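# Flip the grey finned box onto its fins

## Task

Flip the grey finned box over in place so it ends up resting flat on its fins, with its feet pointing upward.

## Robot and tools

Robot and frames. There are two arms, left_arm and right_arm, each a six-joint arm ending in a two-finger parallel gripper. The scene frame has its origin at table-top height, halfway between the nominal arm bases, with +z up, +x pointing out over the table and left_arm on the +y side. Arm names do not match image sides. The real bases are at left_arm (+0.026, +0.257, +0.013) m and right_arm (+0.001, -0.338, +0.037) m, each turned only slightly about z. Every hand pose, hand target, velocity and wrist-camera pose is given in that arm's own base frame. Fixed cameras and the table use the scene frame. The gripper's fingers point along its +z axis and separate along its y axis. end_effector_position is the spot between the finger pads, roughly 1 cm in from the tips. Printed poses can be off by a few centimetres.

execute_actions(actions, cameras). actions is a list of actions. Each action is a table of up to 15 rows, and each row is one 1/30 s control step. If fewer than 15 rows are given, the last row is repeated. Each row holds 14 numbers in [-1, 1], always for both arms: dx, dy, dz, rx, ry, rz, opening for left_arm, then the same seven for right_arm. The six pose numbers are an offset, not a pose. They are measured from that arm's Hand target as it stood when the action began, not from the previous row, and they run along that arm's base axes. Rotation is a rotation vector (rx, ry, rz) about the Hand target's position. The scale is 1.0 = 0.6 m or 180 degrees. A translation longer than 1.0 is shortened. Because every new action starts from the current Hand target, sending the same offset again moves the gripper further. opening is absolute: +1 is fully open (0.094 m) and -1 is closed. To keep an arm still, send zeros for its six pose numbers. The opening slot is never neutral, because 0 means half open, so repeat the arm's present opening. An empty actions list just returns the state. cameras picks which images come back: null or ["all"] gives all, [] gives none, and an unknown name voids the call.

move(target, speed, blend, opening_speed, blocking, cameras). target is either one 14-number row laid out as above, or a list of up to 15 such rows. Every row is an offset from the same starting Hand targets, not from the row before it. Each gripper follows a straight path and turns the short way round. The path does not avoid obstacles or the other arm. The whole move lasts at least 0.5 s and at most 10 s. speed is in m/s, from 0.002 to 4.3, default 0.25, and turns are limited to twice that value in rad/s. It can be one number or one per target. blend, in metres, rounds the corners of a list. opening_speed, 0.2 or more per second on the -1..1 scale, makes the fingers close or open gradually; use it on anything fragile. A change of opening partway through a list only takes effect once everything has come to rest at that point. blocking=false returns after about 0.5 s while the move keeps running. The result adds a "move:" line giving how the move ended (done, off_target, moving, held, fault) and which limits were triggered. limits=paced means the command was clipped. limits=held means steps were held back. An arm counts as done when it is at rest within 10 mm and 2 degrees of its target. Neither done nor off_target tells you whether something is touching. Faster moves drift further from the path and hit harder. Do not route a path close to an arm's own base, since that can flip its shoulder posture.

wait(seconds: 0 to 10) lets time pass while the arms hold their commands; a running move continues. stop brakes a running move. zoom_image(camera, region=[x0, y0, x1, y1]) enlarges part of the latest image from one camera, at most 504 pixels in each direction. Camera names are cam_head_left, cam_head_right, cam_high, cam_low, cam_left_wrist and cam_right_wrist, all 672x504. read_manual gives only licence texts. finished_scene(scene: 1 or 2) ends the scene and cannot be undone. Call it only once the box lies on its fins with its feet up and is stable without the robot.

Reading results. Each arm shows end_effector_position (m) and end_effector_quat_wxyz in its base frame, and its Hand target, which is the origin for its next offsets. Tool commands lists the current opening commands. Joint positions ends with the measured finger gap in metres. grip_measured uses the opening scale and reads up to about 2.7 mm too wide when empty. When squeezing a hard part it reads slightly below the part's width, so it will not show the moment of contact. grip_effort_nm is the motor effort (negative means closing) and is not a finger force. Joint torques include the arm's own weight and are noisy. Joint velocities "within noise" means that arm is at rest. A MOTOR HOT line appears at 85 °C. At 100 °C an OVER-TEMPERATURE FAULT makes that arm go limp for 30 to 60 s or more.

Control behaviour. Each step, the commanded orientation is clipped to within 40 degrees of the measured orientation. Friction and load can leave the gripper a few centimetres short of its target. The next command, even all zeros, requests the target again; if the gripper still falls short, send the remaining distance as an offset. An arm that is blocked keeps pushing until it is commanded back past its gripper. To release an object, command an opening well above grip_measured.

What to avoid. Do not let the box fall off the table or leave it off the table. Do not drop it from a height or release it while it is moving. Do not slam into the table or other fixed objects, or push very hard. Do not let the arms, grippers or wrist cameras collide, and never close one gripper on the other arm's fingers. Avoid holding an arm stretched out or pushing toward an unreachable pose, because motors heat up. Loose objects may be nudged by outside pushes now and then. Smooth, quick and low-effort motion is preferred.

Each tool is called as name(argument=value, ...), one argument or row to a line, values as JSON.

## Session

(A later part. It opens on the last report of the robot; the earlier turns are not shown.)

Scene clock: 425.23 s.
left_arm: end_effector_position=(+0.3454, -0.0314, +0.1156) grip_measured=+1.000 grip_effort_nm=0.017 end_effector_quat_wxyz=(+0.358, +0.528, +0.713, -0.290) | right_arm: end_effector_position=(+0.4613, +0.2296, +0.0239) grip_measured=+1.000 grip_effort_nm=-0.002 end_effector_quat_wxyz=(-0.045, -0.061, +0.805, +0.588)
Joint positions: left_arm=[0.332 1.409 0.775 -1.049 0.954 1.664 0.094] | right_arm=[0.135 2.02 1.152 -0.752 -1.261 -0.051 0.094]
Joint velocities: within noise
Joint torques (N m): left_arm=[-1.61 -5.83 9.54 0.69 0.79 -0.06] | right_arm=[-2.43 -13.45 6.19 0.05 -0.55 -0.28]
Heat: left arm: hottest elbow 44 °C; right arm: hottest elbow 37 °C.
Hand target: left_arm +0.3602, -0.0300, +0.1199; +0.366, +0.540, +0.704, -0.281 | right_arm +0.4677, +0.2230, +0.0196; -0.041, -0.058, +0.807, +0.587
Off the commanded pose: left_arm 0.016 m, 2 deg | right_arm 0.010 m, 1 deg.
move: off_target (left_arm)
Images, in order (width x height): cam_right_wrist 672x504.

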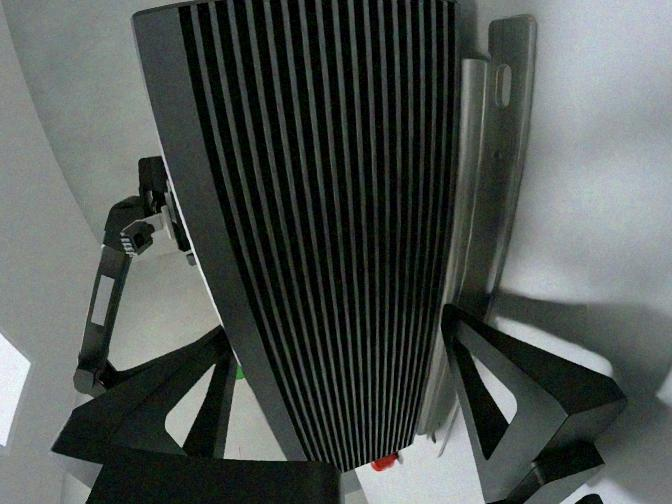

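move(
  target=[0,0,0,0,0,0,1,0,0.045,-0.012,0,0,0,1],
  speed=0.06,
  cameras=["cam_right_wrist"],
)

zoom_image(
  camera="cam_right_wrist",
  region=[150, 120, 500, 420],
)

Scene clock: 430.33 s.
left_arm: end_effector_position=(+0.3454, -0.0314, +0.1156) grip_measured=+1.000 grip_effort_nm=0.017 end_effector_quat_wxyz=(+0.358, +0.528, +0.713, -0.290) | right_arm: end_effector_position=(+0.4723, +0.2362, +0.0235) grip_measured=+1.000 grip_effort_nm=-0.012 end_effector_quat_wxyz=(-0.035, -0.047, +0.805, +0.591)
Joint positions: left_arm=[0.332 1.409 0.775 -1.049 0.954 1.664 0.094] | right_arm=[0.145 2.016 1.138 -0.604 -1.265 0.095 0.094]
Joint velocities: within noise
Joint torques (N m): left_arm=[-1.55 -5.83 9.52 0.75 0.8 -0.07] | right_arm=[1.38 -14.04 5.44 1.61 -0.3 -0.05]
Heat: left arm: hottest elbow 44 °C; right arm: hottest elbow 37 °C.
Hand target: left_arm +0.3602, -0.0300, +0.1199; +0.366, +0.540, +0.704, -0.281 | right_arm +0.4678, +0.2500, +0.0125; -0.041, -0.058, +0.807, +0.587
Off the commanded pose: left_arm 0.016 m, 2 deg | right_arm 0.018 m, 2 deg.
move: off_target (left_arm, right_arm)
Images, in order (width x height): cam_right_wrist 672x504.

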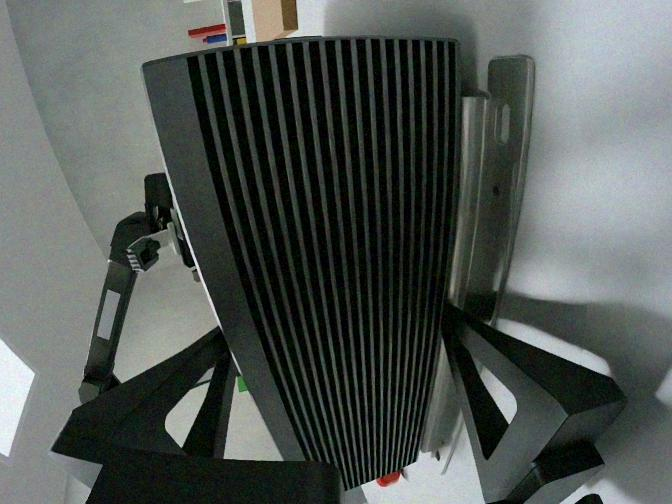

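Scaled by 1.440 from the camera's 672x504 image, which has a finer 960x720 frame.

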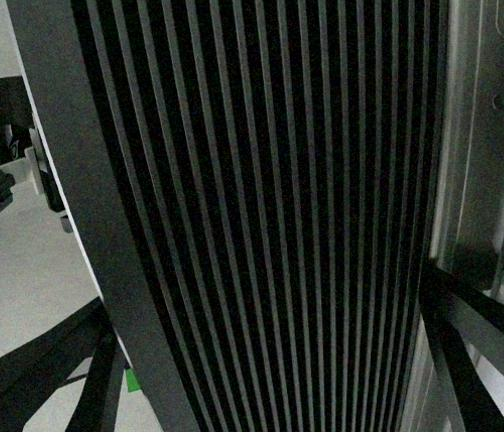

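move(
  target=[0,0,0,0,0,0,1,0,-0.005,0.01,0,0,0,0.7],
  speed=0.06,
  opening_speed=0.5,
  cameras=["cam_right_wrist"],
)

zoom_image(
  camera="cam_right_wrist",
  region=[150, 120, 500, 420],
)

Scene clock: 437.03 s.
left_arm: end_effector_position=(+0.3454, -0.0314, +0.1156) grip_measured=+1.000 grip_effort_nm=0.017 end_effector_quat_wxyz=(+0.358, +0.528, +0.713, -0.290) | right_arm: end_effector_position=(+0.4730, +0.2362, +0.0253) grip_measured=+0.861 grip_effort_nm=-1.013 end_effector_quat_wxyz=(-0.032, -0.049, +0.805, +0.590)
Joint positions: left_arm=[0.332 1.409 0.775 -1.049 0.954 1.664 0.094] | right_arm=[0.145 2.011 1.138 -0.602 -1.264 0.092 0.087]
Joint velocities: within noise
Joint torques (N m): left_arm=[-1.61 -5.95 9.52 0.73 0.78 -0.08] | right_arm=[0.97 -14.56 5.39 0.72 -0.47 -0.18]
Heat: left arm: hottest elbow 44 °C; right arm: hottest elbow 37 °C.
Hand target: left_arm +0.3602, -0.0300, +0.1199; +0.366, +0.540, +0.704, -0.281 | right_arm +0.4678, +0.2470, +0.0185; -0.041, -0.058, +0.807, +0.587
Off the commanded pose: left_arm 0.016 m, 2 deg | right_arm 0.014 m, 1 deg.
move: off_target (left_arm, right_arm)
Images, in order (width x height): cam_right_wrist 672x504.

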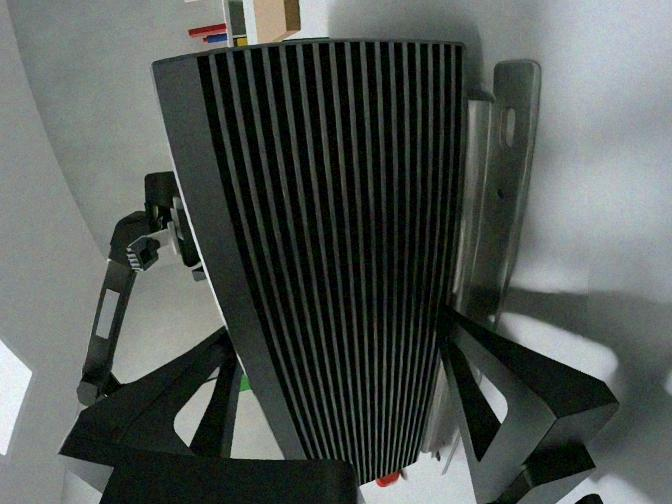

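Scaled by 1.440 from the camera's 672x504 image, which has a finer 960x720 frame.

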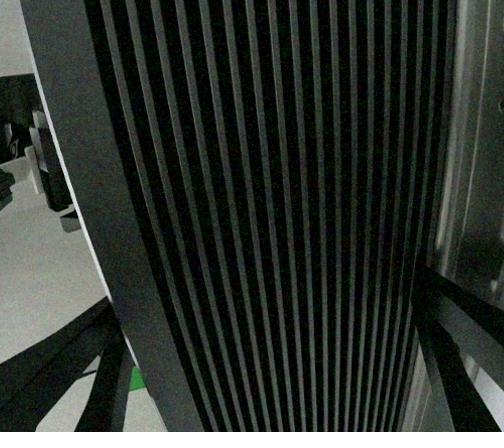

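move(
  target=[0,0,0,0,0,0,1,-0.002,0.013,0.078,-0.055,-0.0079,0,0.7],
  speed=0.06,
)

Scene clock: 453.20 s.
left_arm: end_effector_position=(+0.3454, -0.0314, +0.1156) grip_measured=+1.000 grip_effort_nm=0.022 end_effector_quat_wxyz=(+0.358, +0.528, +0.713, -0.290) | right_arm: end_effector_position=(+0.4643, +0.2412, +0.0361) grip_measured=+0.702 grip_effort_nm=-0.095 end_effector_quat_wxyz=(-0.037, -0.053, +0.860, +0.506)
Joint positions: left_arm=[0.332 1.409 0.775 -1.049 0.954 1.664 0.094] | right_arm=[0.185 1.919 1.138 -0.698 -1.061 0.117 0.08]
Joint velocities: within noise
Joint torques (N m): left_arm=[-1.49 -5.77 9.52 0.73 0.78 -0.07] | right_arm=[1.2 -18.73 7.19 -0.34 -1.44 0.16]
Heat: left arm: hottest elbow 44 °C; right arm: hottest elbow 37 °C.
Hand target: left_arm +0.3602, -0.0300, +0.1199; +0.366, +0.540, +0.704, -0.281 | right_arm +0.4666, +0.2548, +0.0652; -0.036, -0.061, +0.855, +0.514
Off the commanded pose: left_arm 0.016 m, 2 deg | right_arm 0.032 m, 1 deg.
move: off_target (left_arm, right_arm)

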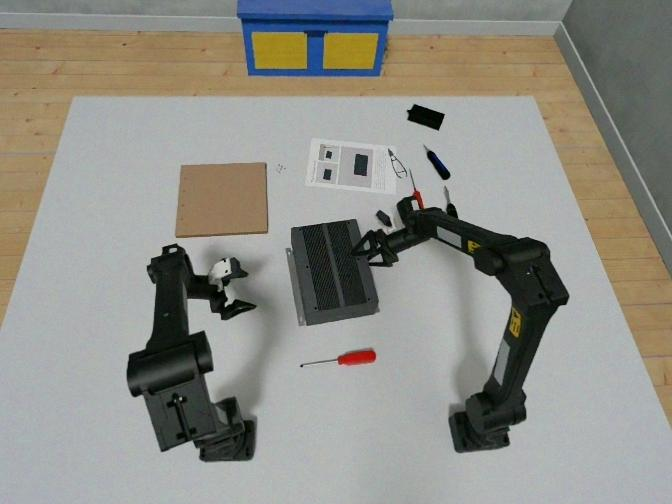

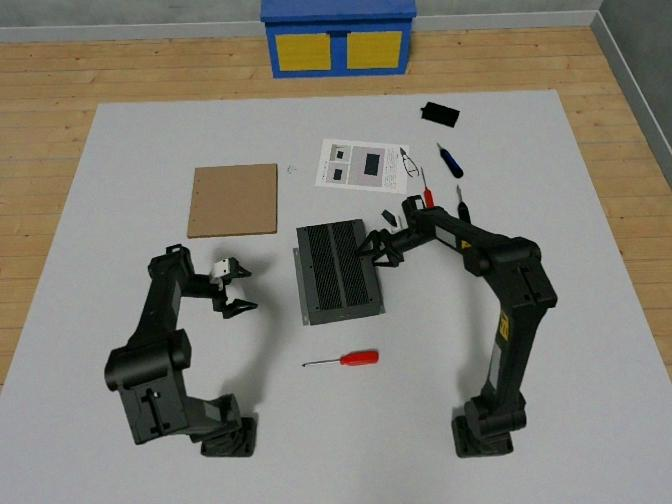

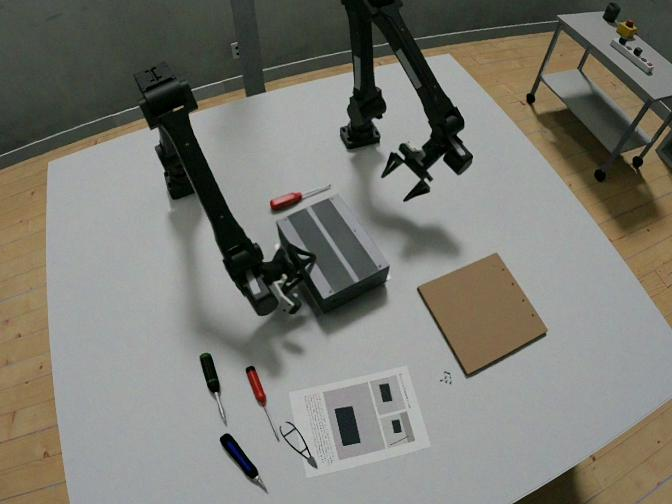

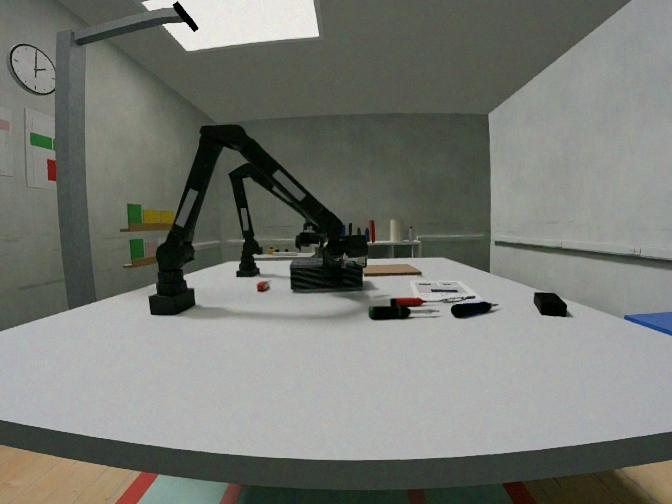

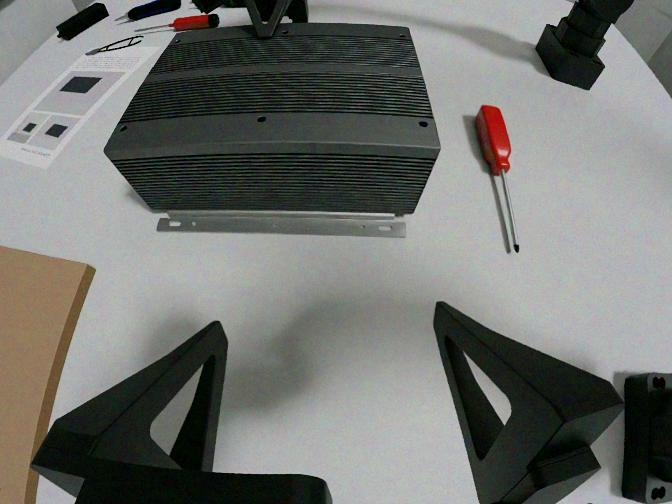

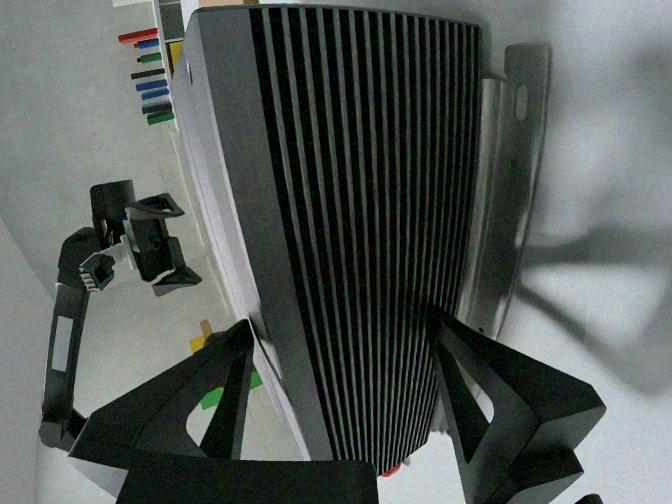

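move(
  target=[0,0,0,0,0,0,1,-0.002,0.02,0.05,-0.02,-0.003,0,0.6],
  speed=0.06,
  cameras=["cam_right_wrist","cam_low"],
)

Scene clock: 461.07 s.
left_arm: end_effector_position=(+0.3454, -0.0314, +0.1156) grip_measured=+1.000 grip_effort_nm=0.017 end_effector_quat_wxyz=(+0.358, +0.528, +0.713, -0.290) | right_arm: end_effector_position=(+0.4553, +0.2436, +0.0462) grip_measured=+0.602 grip_effort_nm=-0.125 end_effector_quat_wxyz=(-0.052, -0.040, +0.882, +0.467)
Joint positions: left_arm=[0.332 1.409 0.775 -1.049 0.954 1.664 0.094] | right_arm=[0.209 1.87 1.138 -0.76 -0.976 0.161 0.075]
Joint velocities: within noise
Joint torques (N m): left_arm=[-1.55 -5.77 9.52 0.72 0.79 -0.06] | right_arm=[1.85 -19.72 9.28 -0.28 -2.21 0.17]
Heat: left arm: hottest elbow 44 °C; right arm: hottest elbow 38 °C.
Hand target: left_arm +0.3602, -0.0300, +0.1199; +0.366, +0.540, +0.704, -0.281 | right_arm +0.4653, +0.2670, +0.0952; -0.034, -0.063, +0.871, +0.487
Off the commanded pose: left_arm 0.016 m, 2 deg | right_arm 0.055 m, 4 deg.
move: off_target (left_arm, right_arm)
Images, in order (width x height): cam_low 672x504, cam_right_wrist 672x504.

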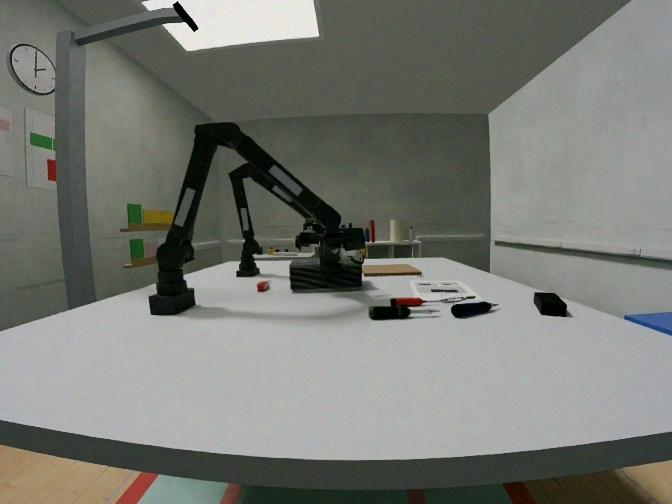

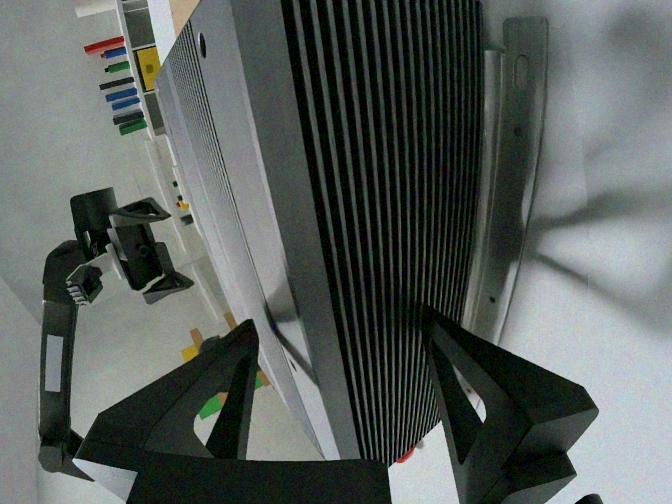

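move(
  target=[
    [0,0,0.02,0,0,0,-1,-0.004,-0.153,-0.059,0,0,0,1],
    [-0.128,-0.275,0.01,0.161,0.043,0,-1,-0.201,-0.181,-0.104,0.0748,0.0107,0,1],
  ],
  speed=0.15,
)

zoom_image(
  camera="cam_right_wrist",
  region=[150, 120, 500, 420],
)

Scene clock: 554.63 s.
left_arm: end_effector_position=(+0.2760, -0.1893, +0.1143) grip_measured=-0.989 grip_effort_nm=-0.598 end_effector_quat_wxyz=(+0.162, +0.595, +0.775, -0.134) | right_arm: end_effector_position=(+0.3416, +0.1631, +0.0307) grip_measured=+0.998 grip_effort_nm=0.076 end_effector_quat_wxyz=(-0.046, -0.062, +0.808, +0.584)
Joint positions: left_arm=[-0.429 1.122 0.699 -0.881 0.333 0.836 0.001] | right_arm=[0.001 1.856 0.851 -1.001 -1.218 -0.458 0.094]
Joint velocities: within noise
Joint torques (N m): left_arm=[-1.44 -5.07 10.4 0.9 0.23 -0.34] | right_arm=[-1.79 -11.99 3.78 -0.28 -0.78 -0.22]
Heat: left arm: hottest elbow 44 °C; right arm: hottest elbow 43 °C.
Hand target: left_arm +0.2835, -0.1951, +0.1260; +0.171, +0.594, +0.775, -0.132 | right_arm +0.3447, +0.1584, +0.0328; -0.041, -0.058, +0.807, +0.586
Off the commanded pose: left_arm 0.015 m, 1 deg | right_arm 0.006 m, 1 deg.
move: off_target (left_arm)

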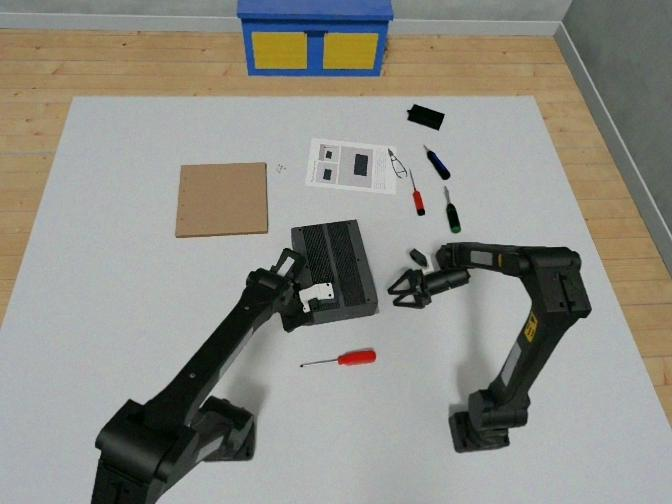

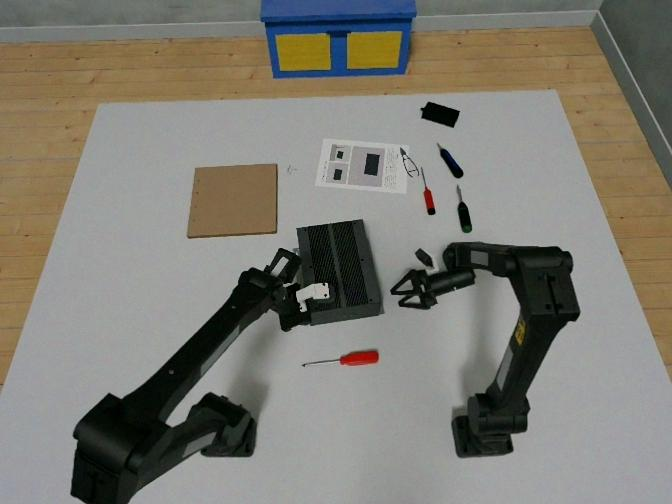

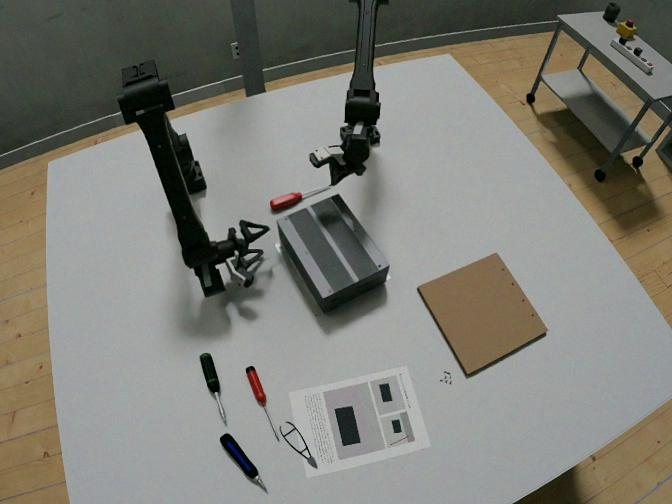

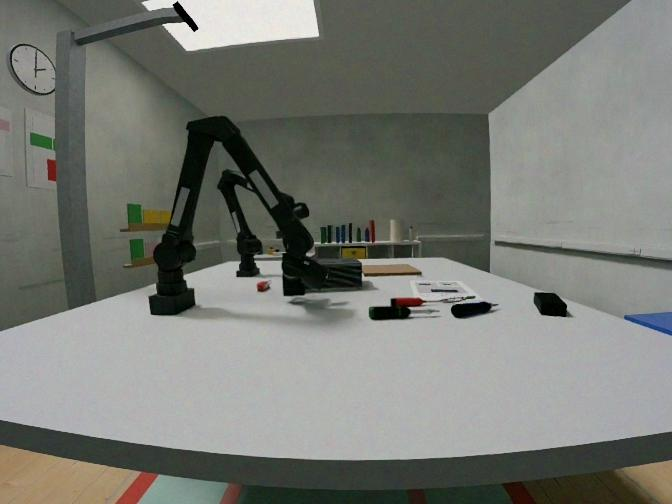

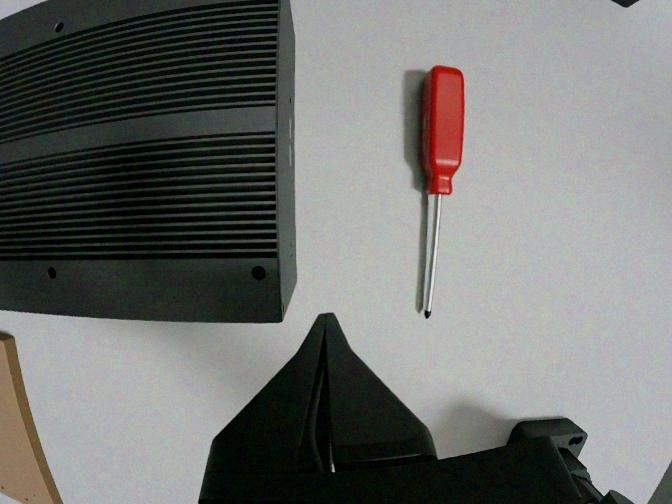

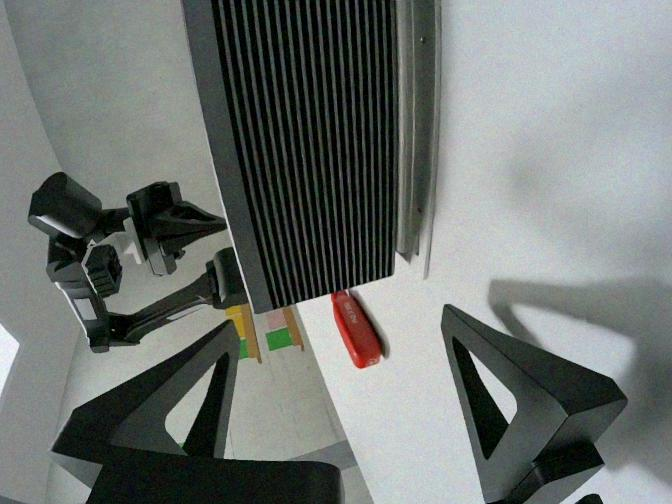

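Scaled by 1.440 from the camera's 672x504 image, which has a finer 960x720 frame.

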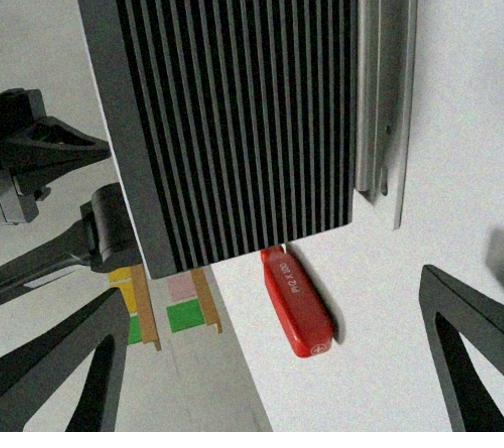

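move(
  target=[
    [0,0,0,0,0,0,-1,-0.005,0.02,-0.018,0,0,0,1],
    [0,0,0,0,0,0,-1,-0.023,0.115,-0.018,0,0,0,1],
  ],
  speed=0.08,
  cameras=["cam_right_wrist"],
)

zoom_image(
  camera="cam_right_wrist",
  region=[150, 120, 500, 420],
)

Scene clock: 572.33 s.
left_arm: end_effector_position=(+0.2760, -0.1892, +0.1143) grip_measured=-0.989 grip_effort_nm=-0.603 end_effector_quat_wxyz=(+0.161, +0.595, +0.776, -0.134) | right_arm: end_effector_position=(+0.3379, +0.1990, +0.0158) grip_measured=+0.998 grip_effort_nm=0.076 end_effector_quat_wxyz=(-0.029, -0.025, +0.808, +0.588)
Joint positions: left_arm=[-0.429 1.122 0.699 -0.881 0.332 0.835 0.001] | right_arm=[0.098 1.803 0.704 -0.417 -1.258 0.077 0.094]
Joint velocities: within noise
Joint torques (N m): left_arm=[-1.44 -4.95 10.37 0.91 0.23 -0.33] | right_arm=[6.24 -11.63 4.22 1.32 -0.67 0.09]
Heat: left arm: hottest elbow 43 °C; right arm: hottest elbow 40 °C.
Hand target: left_arm +0.2835, -0.1950, +0.1260; +0.171, +0.594, +0.775, -0.132 | right_arm +0.3308, +0.2273, +0.0220; -0.041, -0.058, +0.807, +0.586
Off the commanded pose: left_arm 0.015 m, 1 deg | right_arm 0.030 m, 4 deg.
move: off_target (left_arm, right_arm)
Images, in order (width x height): cam_right_wrist 672x504.

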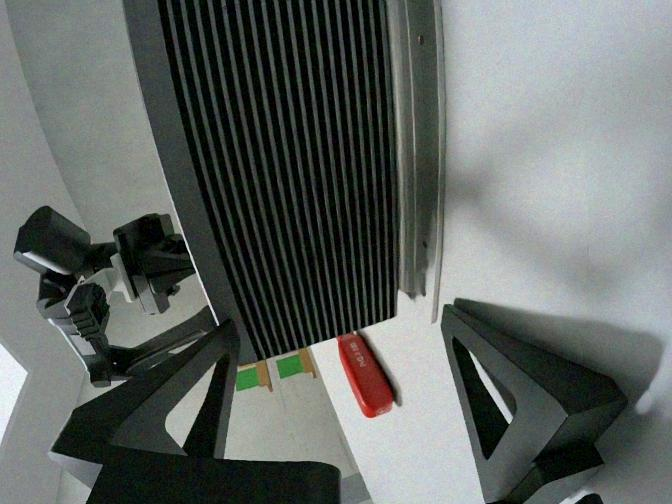

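Scaled by 1.440 from the camera's 672x504 image, which has a finer 960x720 frame.

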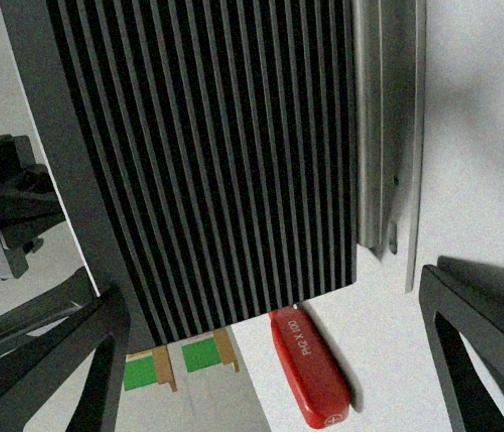

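move(
  target=[
    [0.075,-0.035,0,0,0,0,-1,-0.002,-0.101,0.02,0,0,0,1],
    [0.075,-0.035,0,0,0,0,-1,-0.015,-0.01,0.022,0,0,0,1],
    [0.075,-0.035,0,0,0,0,-1,-0.0125,-0.027,-0.007,0,0,0,1],
    [0.075,-0.035,0,0,0,0,-1,-0.018,0.015,-0.007,0,0,0,1],
  ],
  speed=0.08,
  cameras=["cam_right_wrist","cam_left_wrist"],
)

zoom_image(
  camera="cam_right_wrist",
  region=[150, 120, 500, 420],
)

Scene clock: 596.77 s.
left_arm: end_effector_position=(+0.3116, -0.2055, +0.1154) grip_measured=-0.989 grip_effort_nm=-0.603 end_effector_quat_wxyz=(+0.157, +0.595, +0.777, -0.135) | right_arm: end_effector_position=(+0.3255, +0.2267, +0.0226) grip_measured=+0.999 grip_effort_nm=0.046 end_effector_quat_wxyz=(-0.028, -0.058, +0.803, +0.593)
Joint positions: left_arm=[-0.429 1.241 0.795 -0.867 0.332 0.835 0.001] | right_arm=[0.178 1.774 0.671 -0.279 -1.266 0.172 0.094]
Joint velocities: within noise
Joint torques (N m): left_arm=[-1.32 -4.89 11.51 1.57 0.24 -0.32] | right_arm=[1.55 -9 3.62 1.28 -0.03 0.14]
Heat: left arm: hottest elbow 44 °C; right arm: hottest elbow 38 °C.
Hand target: left_arm +0.3285, -0.2160, +0.1259; +0.171, +0.594, +0.775, -0.132 | right_arm +0.3202, +0.2362, +0.0178; -0.040, -0.058, +0.807, +0.586
Off the commanded pose: left_arm 0.023 m, 2 deg | right_arm 0.012 m, 2 deg.
move: off_target (left_arm, right_arm)
Images, in order (width x height): cam_left_wrist 672x504, cam_right_wrist 672x504.

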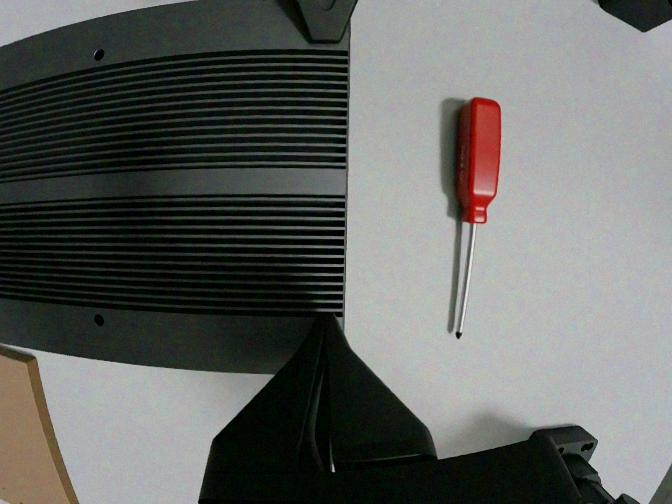

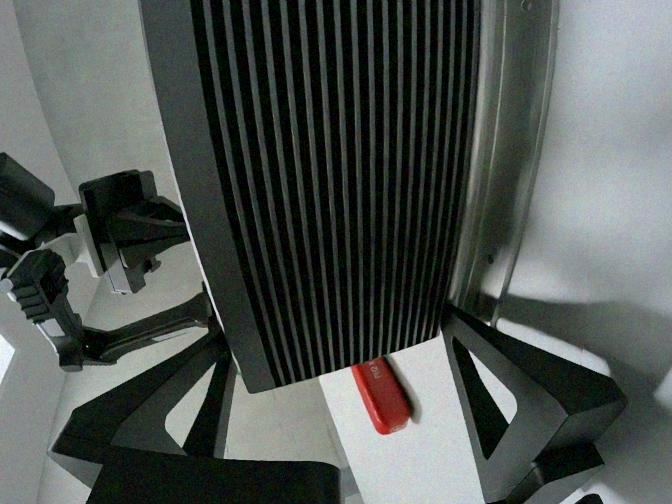

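Scaled by 1.440 from the camera's 672x504 image, which has a finer 960x720 frame.

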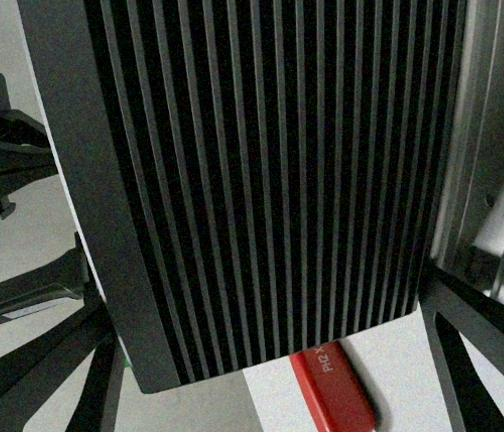

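move(
  target=[
    [0,0,0,0,0,0,-1,-0.003,-0.02,-0.005,0,0,0,1],
    [0,0,0,0,0,0,-1,-0.016,-0.02,-0.006,0,0,0,1],
    [0,0,0,0,0,0,-1,-0.02,0.03,-0.006,0,0,0,1],
  ],
  speed=0.08,
  cameras=["cam_right_wrist"],
)

zoom_image(
  camera="cam_right_wrist",
  region=[150, 120, 500, 420],
)

Scene clock: 610.17 s.
left_arm: end_effector_position=(+0.3116, -0.2055, +0.1154) grip_measured=-0.989 grip_effort_nm=-0.598 end_effector_quat_wxyz=(+0.157, +0.595, +0.777, -0.135) | right_arm: end_effector_position=(+0.3235, +0.2273, +0.0221) grip_measured=+0.999 grip_effort_nm=0.037 end_effector_quat_wxyz=(-0.013, -0.040, +0.804, +0.593)
Joint positions: left_arm=[-0.429 1.241 0.795 -0.867 0.332 0.835 0.001] | right_arm=[0.183 1.752 0.611 -0.084 -1.251 0.334 0.094]
Joint velocities: within noise
Joint torques (N m): left_arm=[-1.2 -4.84 11.51 1.54 0.24 -0.32] | right_arm=[5.95 -7.71 3.86 1.84 -0.02 0.22]
Heat: left arm: hottest elbow 46 °C; right arm: hottest elbow 37 °C.
Hand target: left_arm +0.3284, -0.2160, +0.1259; +0.171, +0.594, +0.775, -0.132 | right_arm +0.3080, +0.2543, +0.0142; -0.041, -0.058, +0.807, +0.586
Off the commanded pose: left_arm 0.022 m, 2 deg | right_arm 0.032 m, 4 deg.
move: off_target (left_arm, right_arm)
Images, in order (width x height): cam_right_wrist 672x504.

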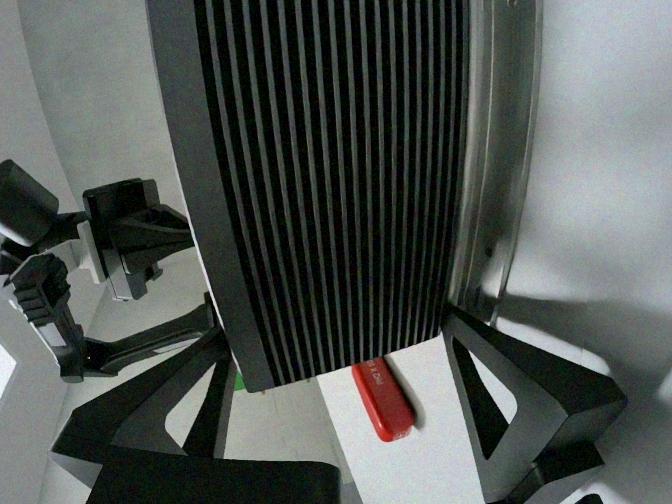

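Scaled by 1.440 from the camera's 672x504 image, which has a finer 960x720 frame.

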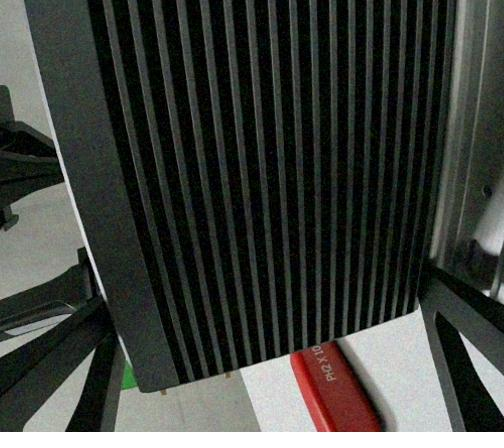

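move(
  target=[
    [0,0,0,0,0,0,-1,0,-0.085,0,0,0,0,1],
    [0,0,0,0,0,0,-1,-0.012,-0.085,0,0,0,0,1],
    [0,0,0,0,0,0,-1,-0.012,0.01,0,0,0,0,1],
  ],
  speed=0.08,
  cameras=["cam_right_wrist"],
)

zoom_image(
  camera="cam_right_wrist",
  region=[150, 120, 500, 420],
)

Scene clock: 619.83 s.
left_arm: end_effector_position=(+0.3116, -0.2055, +0.1154) grip_measured=-0.989 grip_effort_nm=-0.598 end_effector_quat_wxyz=(+0.157, +0.595, +0.777, -0.135) | right_arm: end_effector_position=(+0.3025, +0.2379, +0.0168) grip_measured=+1.000 grip_effort_nm=-0.090 end_effector_quat_wxyz=(-0.019, -0.060, +0.802, +0.594)
Joint positions: left_arm=[-0.429 1.241 0.795 -0.867 0.332 0.835 0.001] | right_arm=[0.224 1.753 0.572 -0.028 -1.25 0.336 0.094]
Joint velocities: within noise
Joint torques (N m): left_arm=[-1.44 -4.78 11.48 1.57 0.23 -0.32] | right_arm=[4.78 -8.23 4.98 1.74 0.31 0.64]
Heat: left arm: hottest elbow 47 °C; right arm: hottest elbow 36 °C.
Hand target: left_arm +0.3284, -0.2160, +0.1259; +0.171, +0.594, +0.775, -0.132 | right_arm +0.3010, +0.2603, +0.0142; -0.040, -0.058, +0.807, +0.586
Off the commanded pose: left_arm 0.022 m, 2 deg | right_arm 0.023 m, 3 deg.
move: off_target (left_arm, right_arm)
Images, in order (width x height): cam_right_wrist 672x504.

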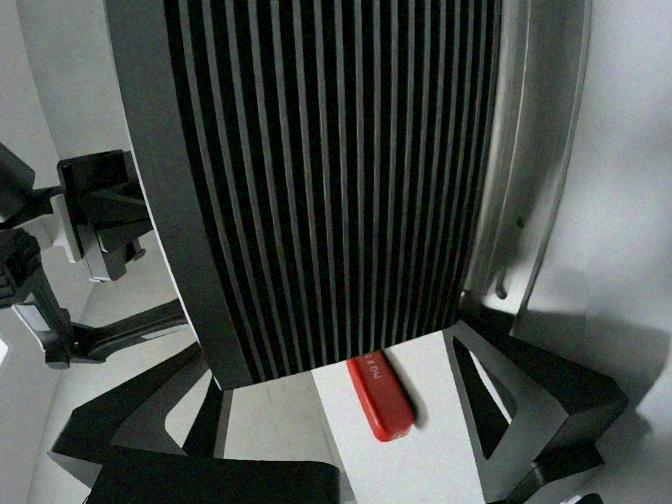

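Scaled by 1.440 from the camera's 672x504 image, which has a finer 960x720 frame.

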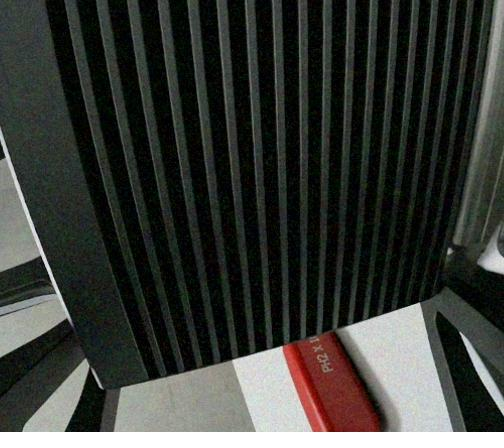

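move(
  target=[0,0,0,0,0,0,-1,0.0,-0.02,0.012,0,0,0,0.65],
  speed=0.06,
  opening_speed=0.5,
  cameras=["cam_right_wrist"],
)

Scene clock: 626.33 s.
left_arm: end_effector_position=(+0.3116, -0.2055, +0.1153) grip_measured=-0.989 grip_effort_nm=-0.598 end_effector_quat_wxyz=(+0.157, +0.595, +0.777, -0.135) | right_arm: end_effector_position=(+0.2961, +0.2360, +0.0113) grip_measured=+0.766 grip_effort_nm=-1.043 end_effector_quat_wxyz=(+0.004, -0.106, +0.808, +0.579)
Joint positions: left_arm=[-0.429 1.241 0.795 -0.867 0.332 0.835 0.001] | right_arm=[0.228 1.747 0.574 -0.105 -1.22 0.174 0.083]
Joint velocities: within noise
Joint torques (N m): left_arm=[-1.55 -4.95 11.52 1.55 0.23 -0.32] | right_arm=[1.49 -10.05 5.91 -0.4 -1.53 1.31]
Heat: left arm: hottest elbow 47 °C; right arm: hottest elbow 36 °C.
Hand target: left_arm +0.3284, -0.2160, +0.1258; +0.171, +0.594, +0.775, -0.132 | right_arm +0.3009, +0.2484, +0.0215; -0.040, -0.058, +0.807, +0.586
Off the commanded pose: left_arm 0.023 m, 2 deg | right_arm 0.017 m, 8 deg.
move: off_target (left_arm, right_arm)
Images, in order (width x height): cam_right_wrist 672x504.

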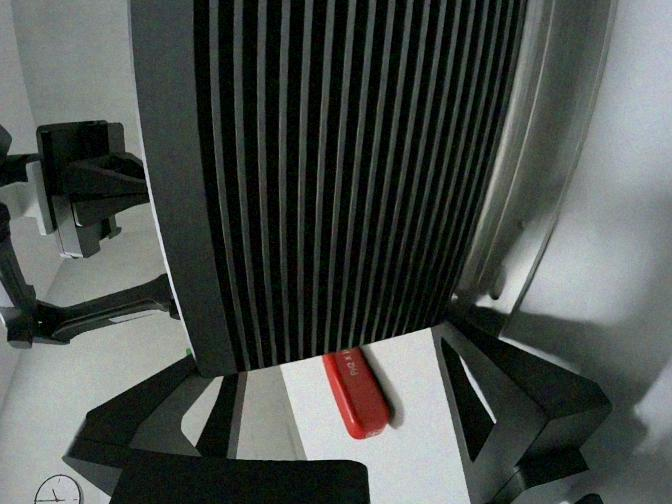

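move(
  target=[0,0,-0.033,0,0,0,-1,0.0,0.0,0.06,-0.055,-0.0079,0,0.6],
  speed=0.06,
)

Scene clock: 633.47 s.
left_arm: end_effector_position=(+0.3239, -0.2110, +0.1091) grip_measured=-0.989 grip_effort_nm=-0.593 end_effector_quat_wxyz=(+0.172, +0.596, +0.773, -0.131) | right_arm: end_effector_position=(+0.2899, +0.2400, +0.0463) grip_measured=+0.602 grip_effort_nm=-0.100 end_effector_quat_wxyz=(-0.045, -0.049, +0.856, +0.512)
Joint positions: left_arm=[-0.429 1.27 0.795 -0.806 0.332 0.835 0.001] | right_arm=[0.277 1.555 0.608 -0.383 -1.065 0.303 0.075]
Joint velocities: within noise
Joint torques (N m): left_arm=[-1.49 -5.07 8.87 1.59 0.23 -0.33] | right_arm=[0.91 -8.94 7.21 0.53 -0.5 -0.06]
Heat: left arm: hottest elbow 47 °C; right arm: hottest elbow 37 °C.
Hand target: left_arm +0.3285, -0.2160, +0.1060; +0.171, +0.594, +0.775, -0.132 | right_arm +0.3009, +0.2483, +0.0574; -0.035, -0.061, +0.855, +0.514
Off the commanded pose: left_arm 0.007 m, 0 deg | right_arm 0.018 m, 2 deg.
move: off_target (right_arm)

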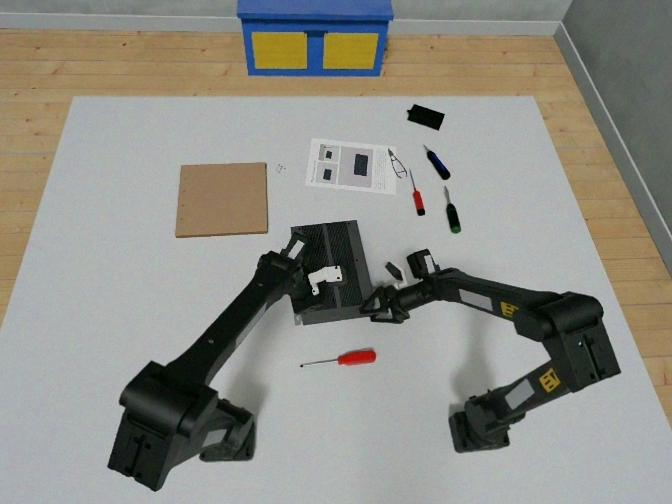

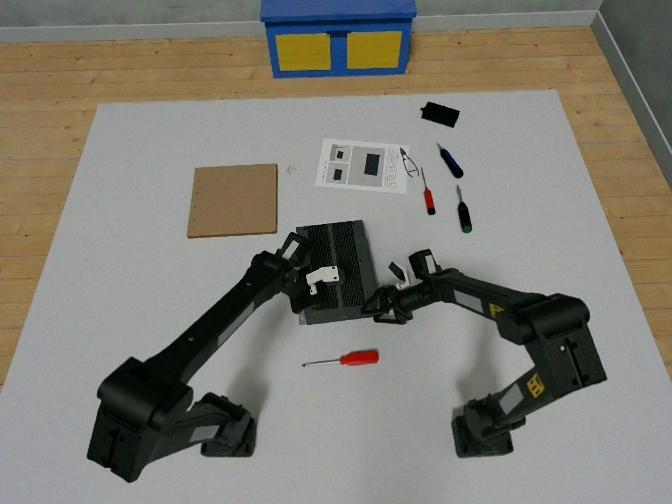

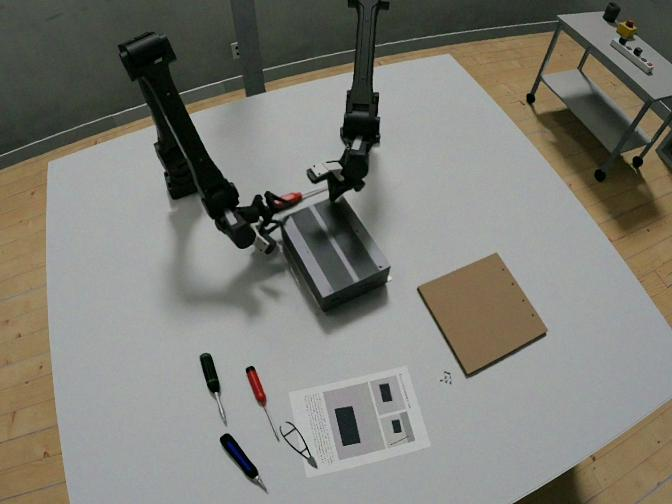

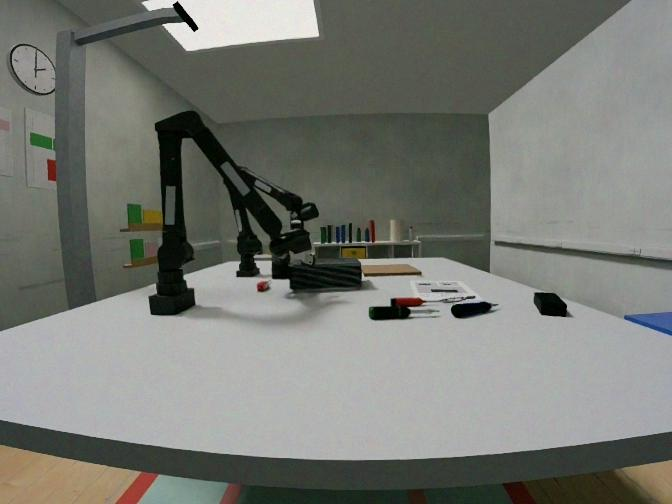

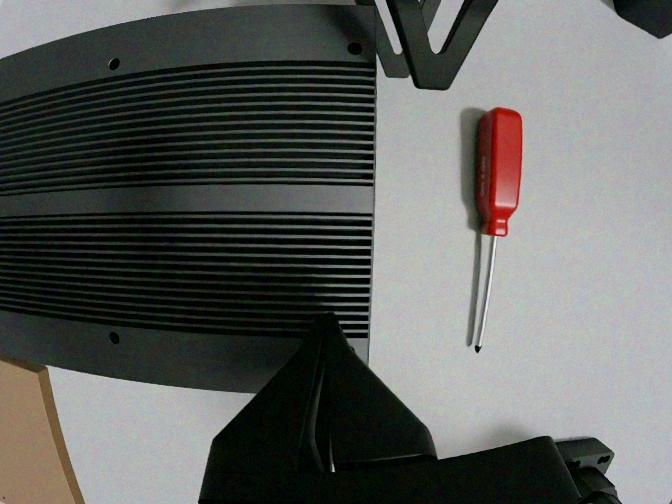

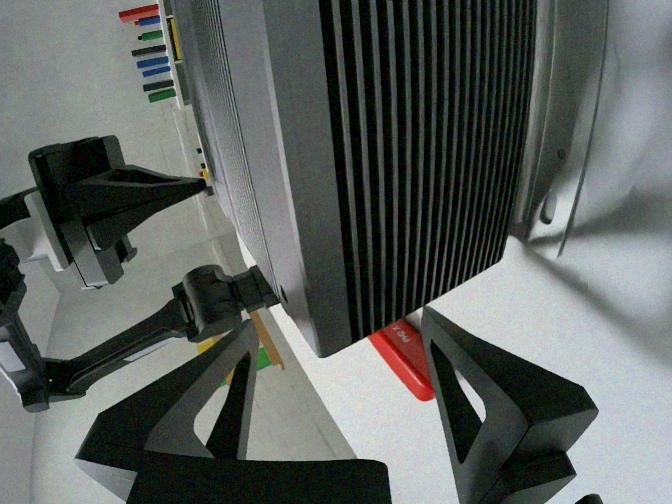

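move(
  target=[
    [0,0,0,0,0,0,-1,0.01,-0.138,0,0,0,0,1],
    [0,0,0,0,0,0,-1,0.034,-0.138,-0.028,0.055,0.0079,0,1],
    [0,0,0,0,0,0,-1,0.0205,-0.03,-0.032,0.055,0.0079,0,1],
    [0,0,0,0,0,0,-1,0.023,-0.055,-0.067,0.055,0.0079,0,1],
    [0,0,0,0,0,0,-1,0.013,0.019,-0.067,0.055,0.0079,0,1],
  ],
  speed=0.09,
  cameras=["cam_right_wrist"],
)

zoom_image(
  camera="cam_right_wrist",
  region=[150, 120, 500, 420],
)

Scene clock: 658.17 s.
left_arm: end_effector_position=(+0.3240, -0.2111, +0.1091) grip_measured=-0.989 grip_effort_nm=-0.598 end_effector_quat_wxyz=(+0.173, +0.596, +0.773, -0.131) | right_arm: end_effector_position=(+0.3137, +0.2274, +0.0219) grip_measured=+1.000 grip_effort_nm=-0.032 end_effector_quat_wxyz=(-0.015, -0.042, +0.805, +0.591)
Joint positions: left_arm=[-0.429 1.27 0.795 -0.806 0.332 0.835 0.001] | right_arm=[0.189 1.738 0.588 -0.084 -1.247 0.327 0.094]
Joint velocities: within noise
Joint torques (N m): left_arm=[-1.44 -5.13 8.83 1.63 0.23 -0.32] | right_arm=[6.65 -7.24 5.56 2.15 0 0.53]
Heat: left arm: hottest elbow 46 °C; right arm: hottest elbow 38 °C.
Hand target: left_arm +0.3285, -0.2160, +0.1061; +0.171, +0.594, +0.775, -0.132 | right_arm +0.3088, +0.2597, +0.0172; -0.041, -0.058, +0.807, +0.586
Off the commanded pose: left_arm 0.007 m, 0 deg | right_arm 0.033 m, 3 deg.
move: off_target (right_arm)
Images, in order (width x height): cam_right_wrist 672x504.

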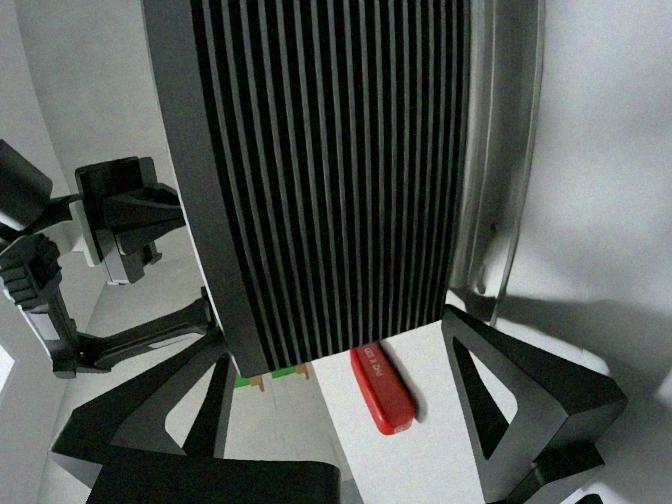

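Scaled by 1.440 from the camera's 672x504 image, which has a finer 960x720 frame.

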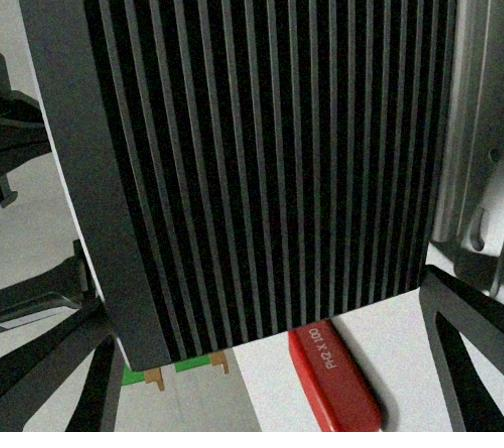

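move(
  target=[
    [0,0,0,0,0,0,-1,0.006,-0.075,0,0,0,0,1],
    [0,0,0,0,0,0,-1,0.006,-0.075,-0.017,0,0,0,1],
    [0,0,0,0,0,0,-1,0,0,-0.012,0,0,0,1],
  ],
  speed=0.09,
  cameras=["cam_right_wrist"],
)

zoom_image(
  camera="cam_right_wrist",
  region=[150, 120, 500, 420],
)

Scene clock: 668.33 s.
left_arm: end_effector_position=(+0.3240, -0.2111, +0.1091) grip_measured=-0.989 grip_effort_nm=-0.598 end_effector_quat_wxyz=(+0.173, +0.596, +0.773, -0.131) | right_arm: end_effector_position=(+0.3066, +0.2332, +0.0185) grip_measured=+1.000 grip_effort_nm=-0.139 end_effector_quat_wxyz=(-0.018, -0.063, +0.796, +0.602)
Joint positions: left_arm=[-0.429 1.27 0.795 -0.806 0.332 0.835 0.001] | right_arm=[0.204 1.763 0.588 -0.073 -1.276 0.287 0.094]
Joint velocities: within noise
Joint torques (N m): left_arm=[-1.49 -5.07 8.84 1.65 0.22 -0.32] | right_arm=[4.89 -7.53 5.83 2.06 1.17 0.79]
Heat: left arm: hottest elbow 46 °C; right arm: hottest elbow 38 °C.
Hand target: left_arm +0.3285, -0.2160, +0.1061; +0.171, +0.594, +0.775, -0.132 | right_arm +0.3087, +0.2597, +0.0100; -0.041, -0.058, +0.807, +0.586
Off the commanded pose: left_arm 0.007 m, 0 deg | right_arm 0.028 m, 3 deg.
move: off_target (right_arm)
Images, in order (width x height): cam_right_wrist 672x504.

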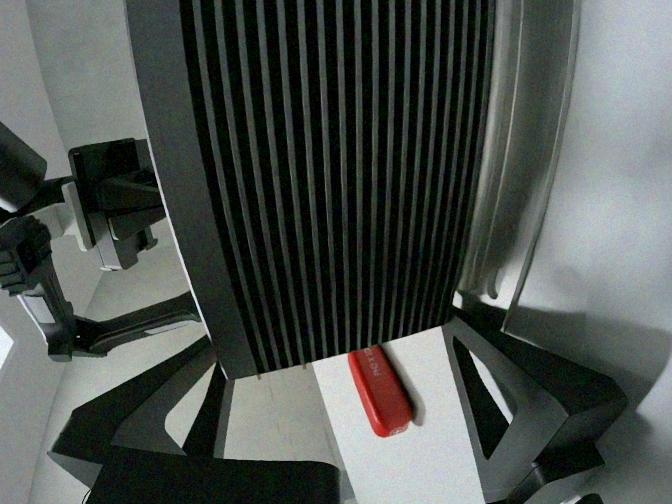

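Scaled by 1.440 from the camera's 672x504 image, which has a finer 960x720 frame.

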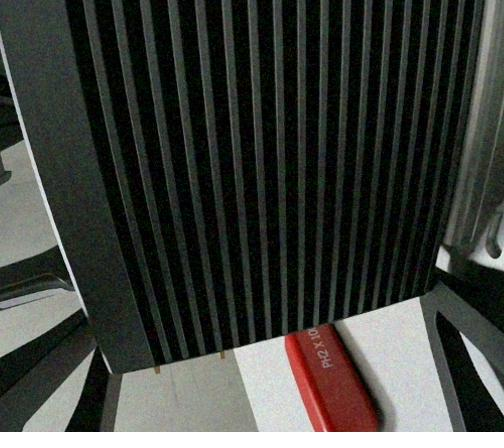

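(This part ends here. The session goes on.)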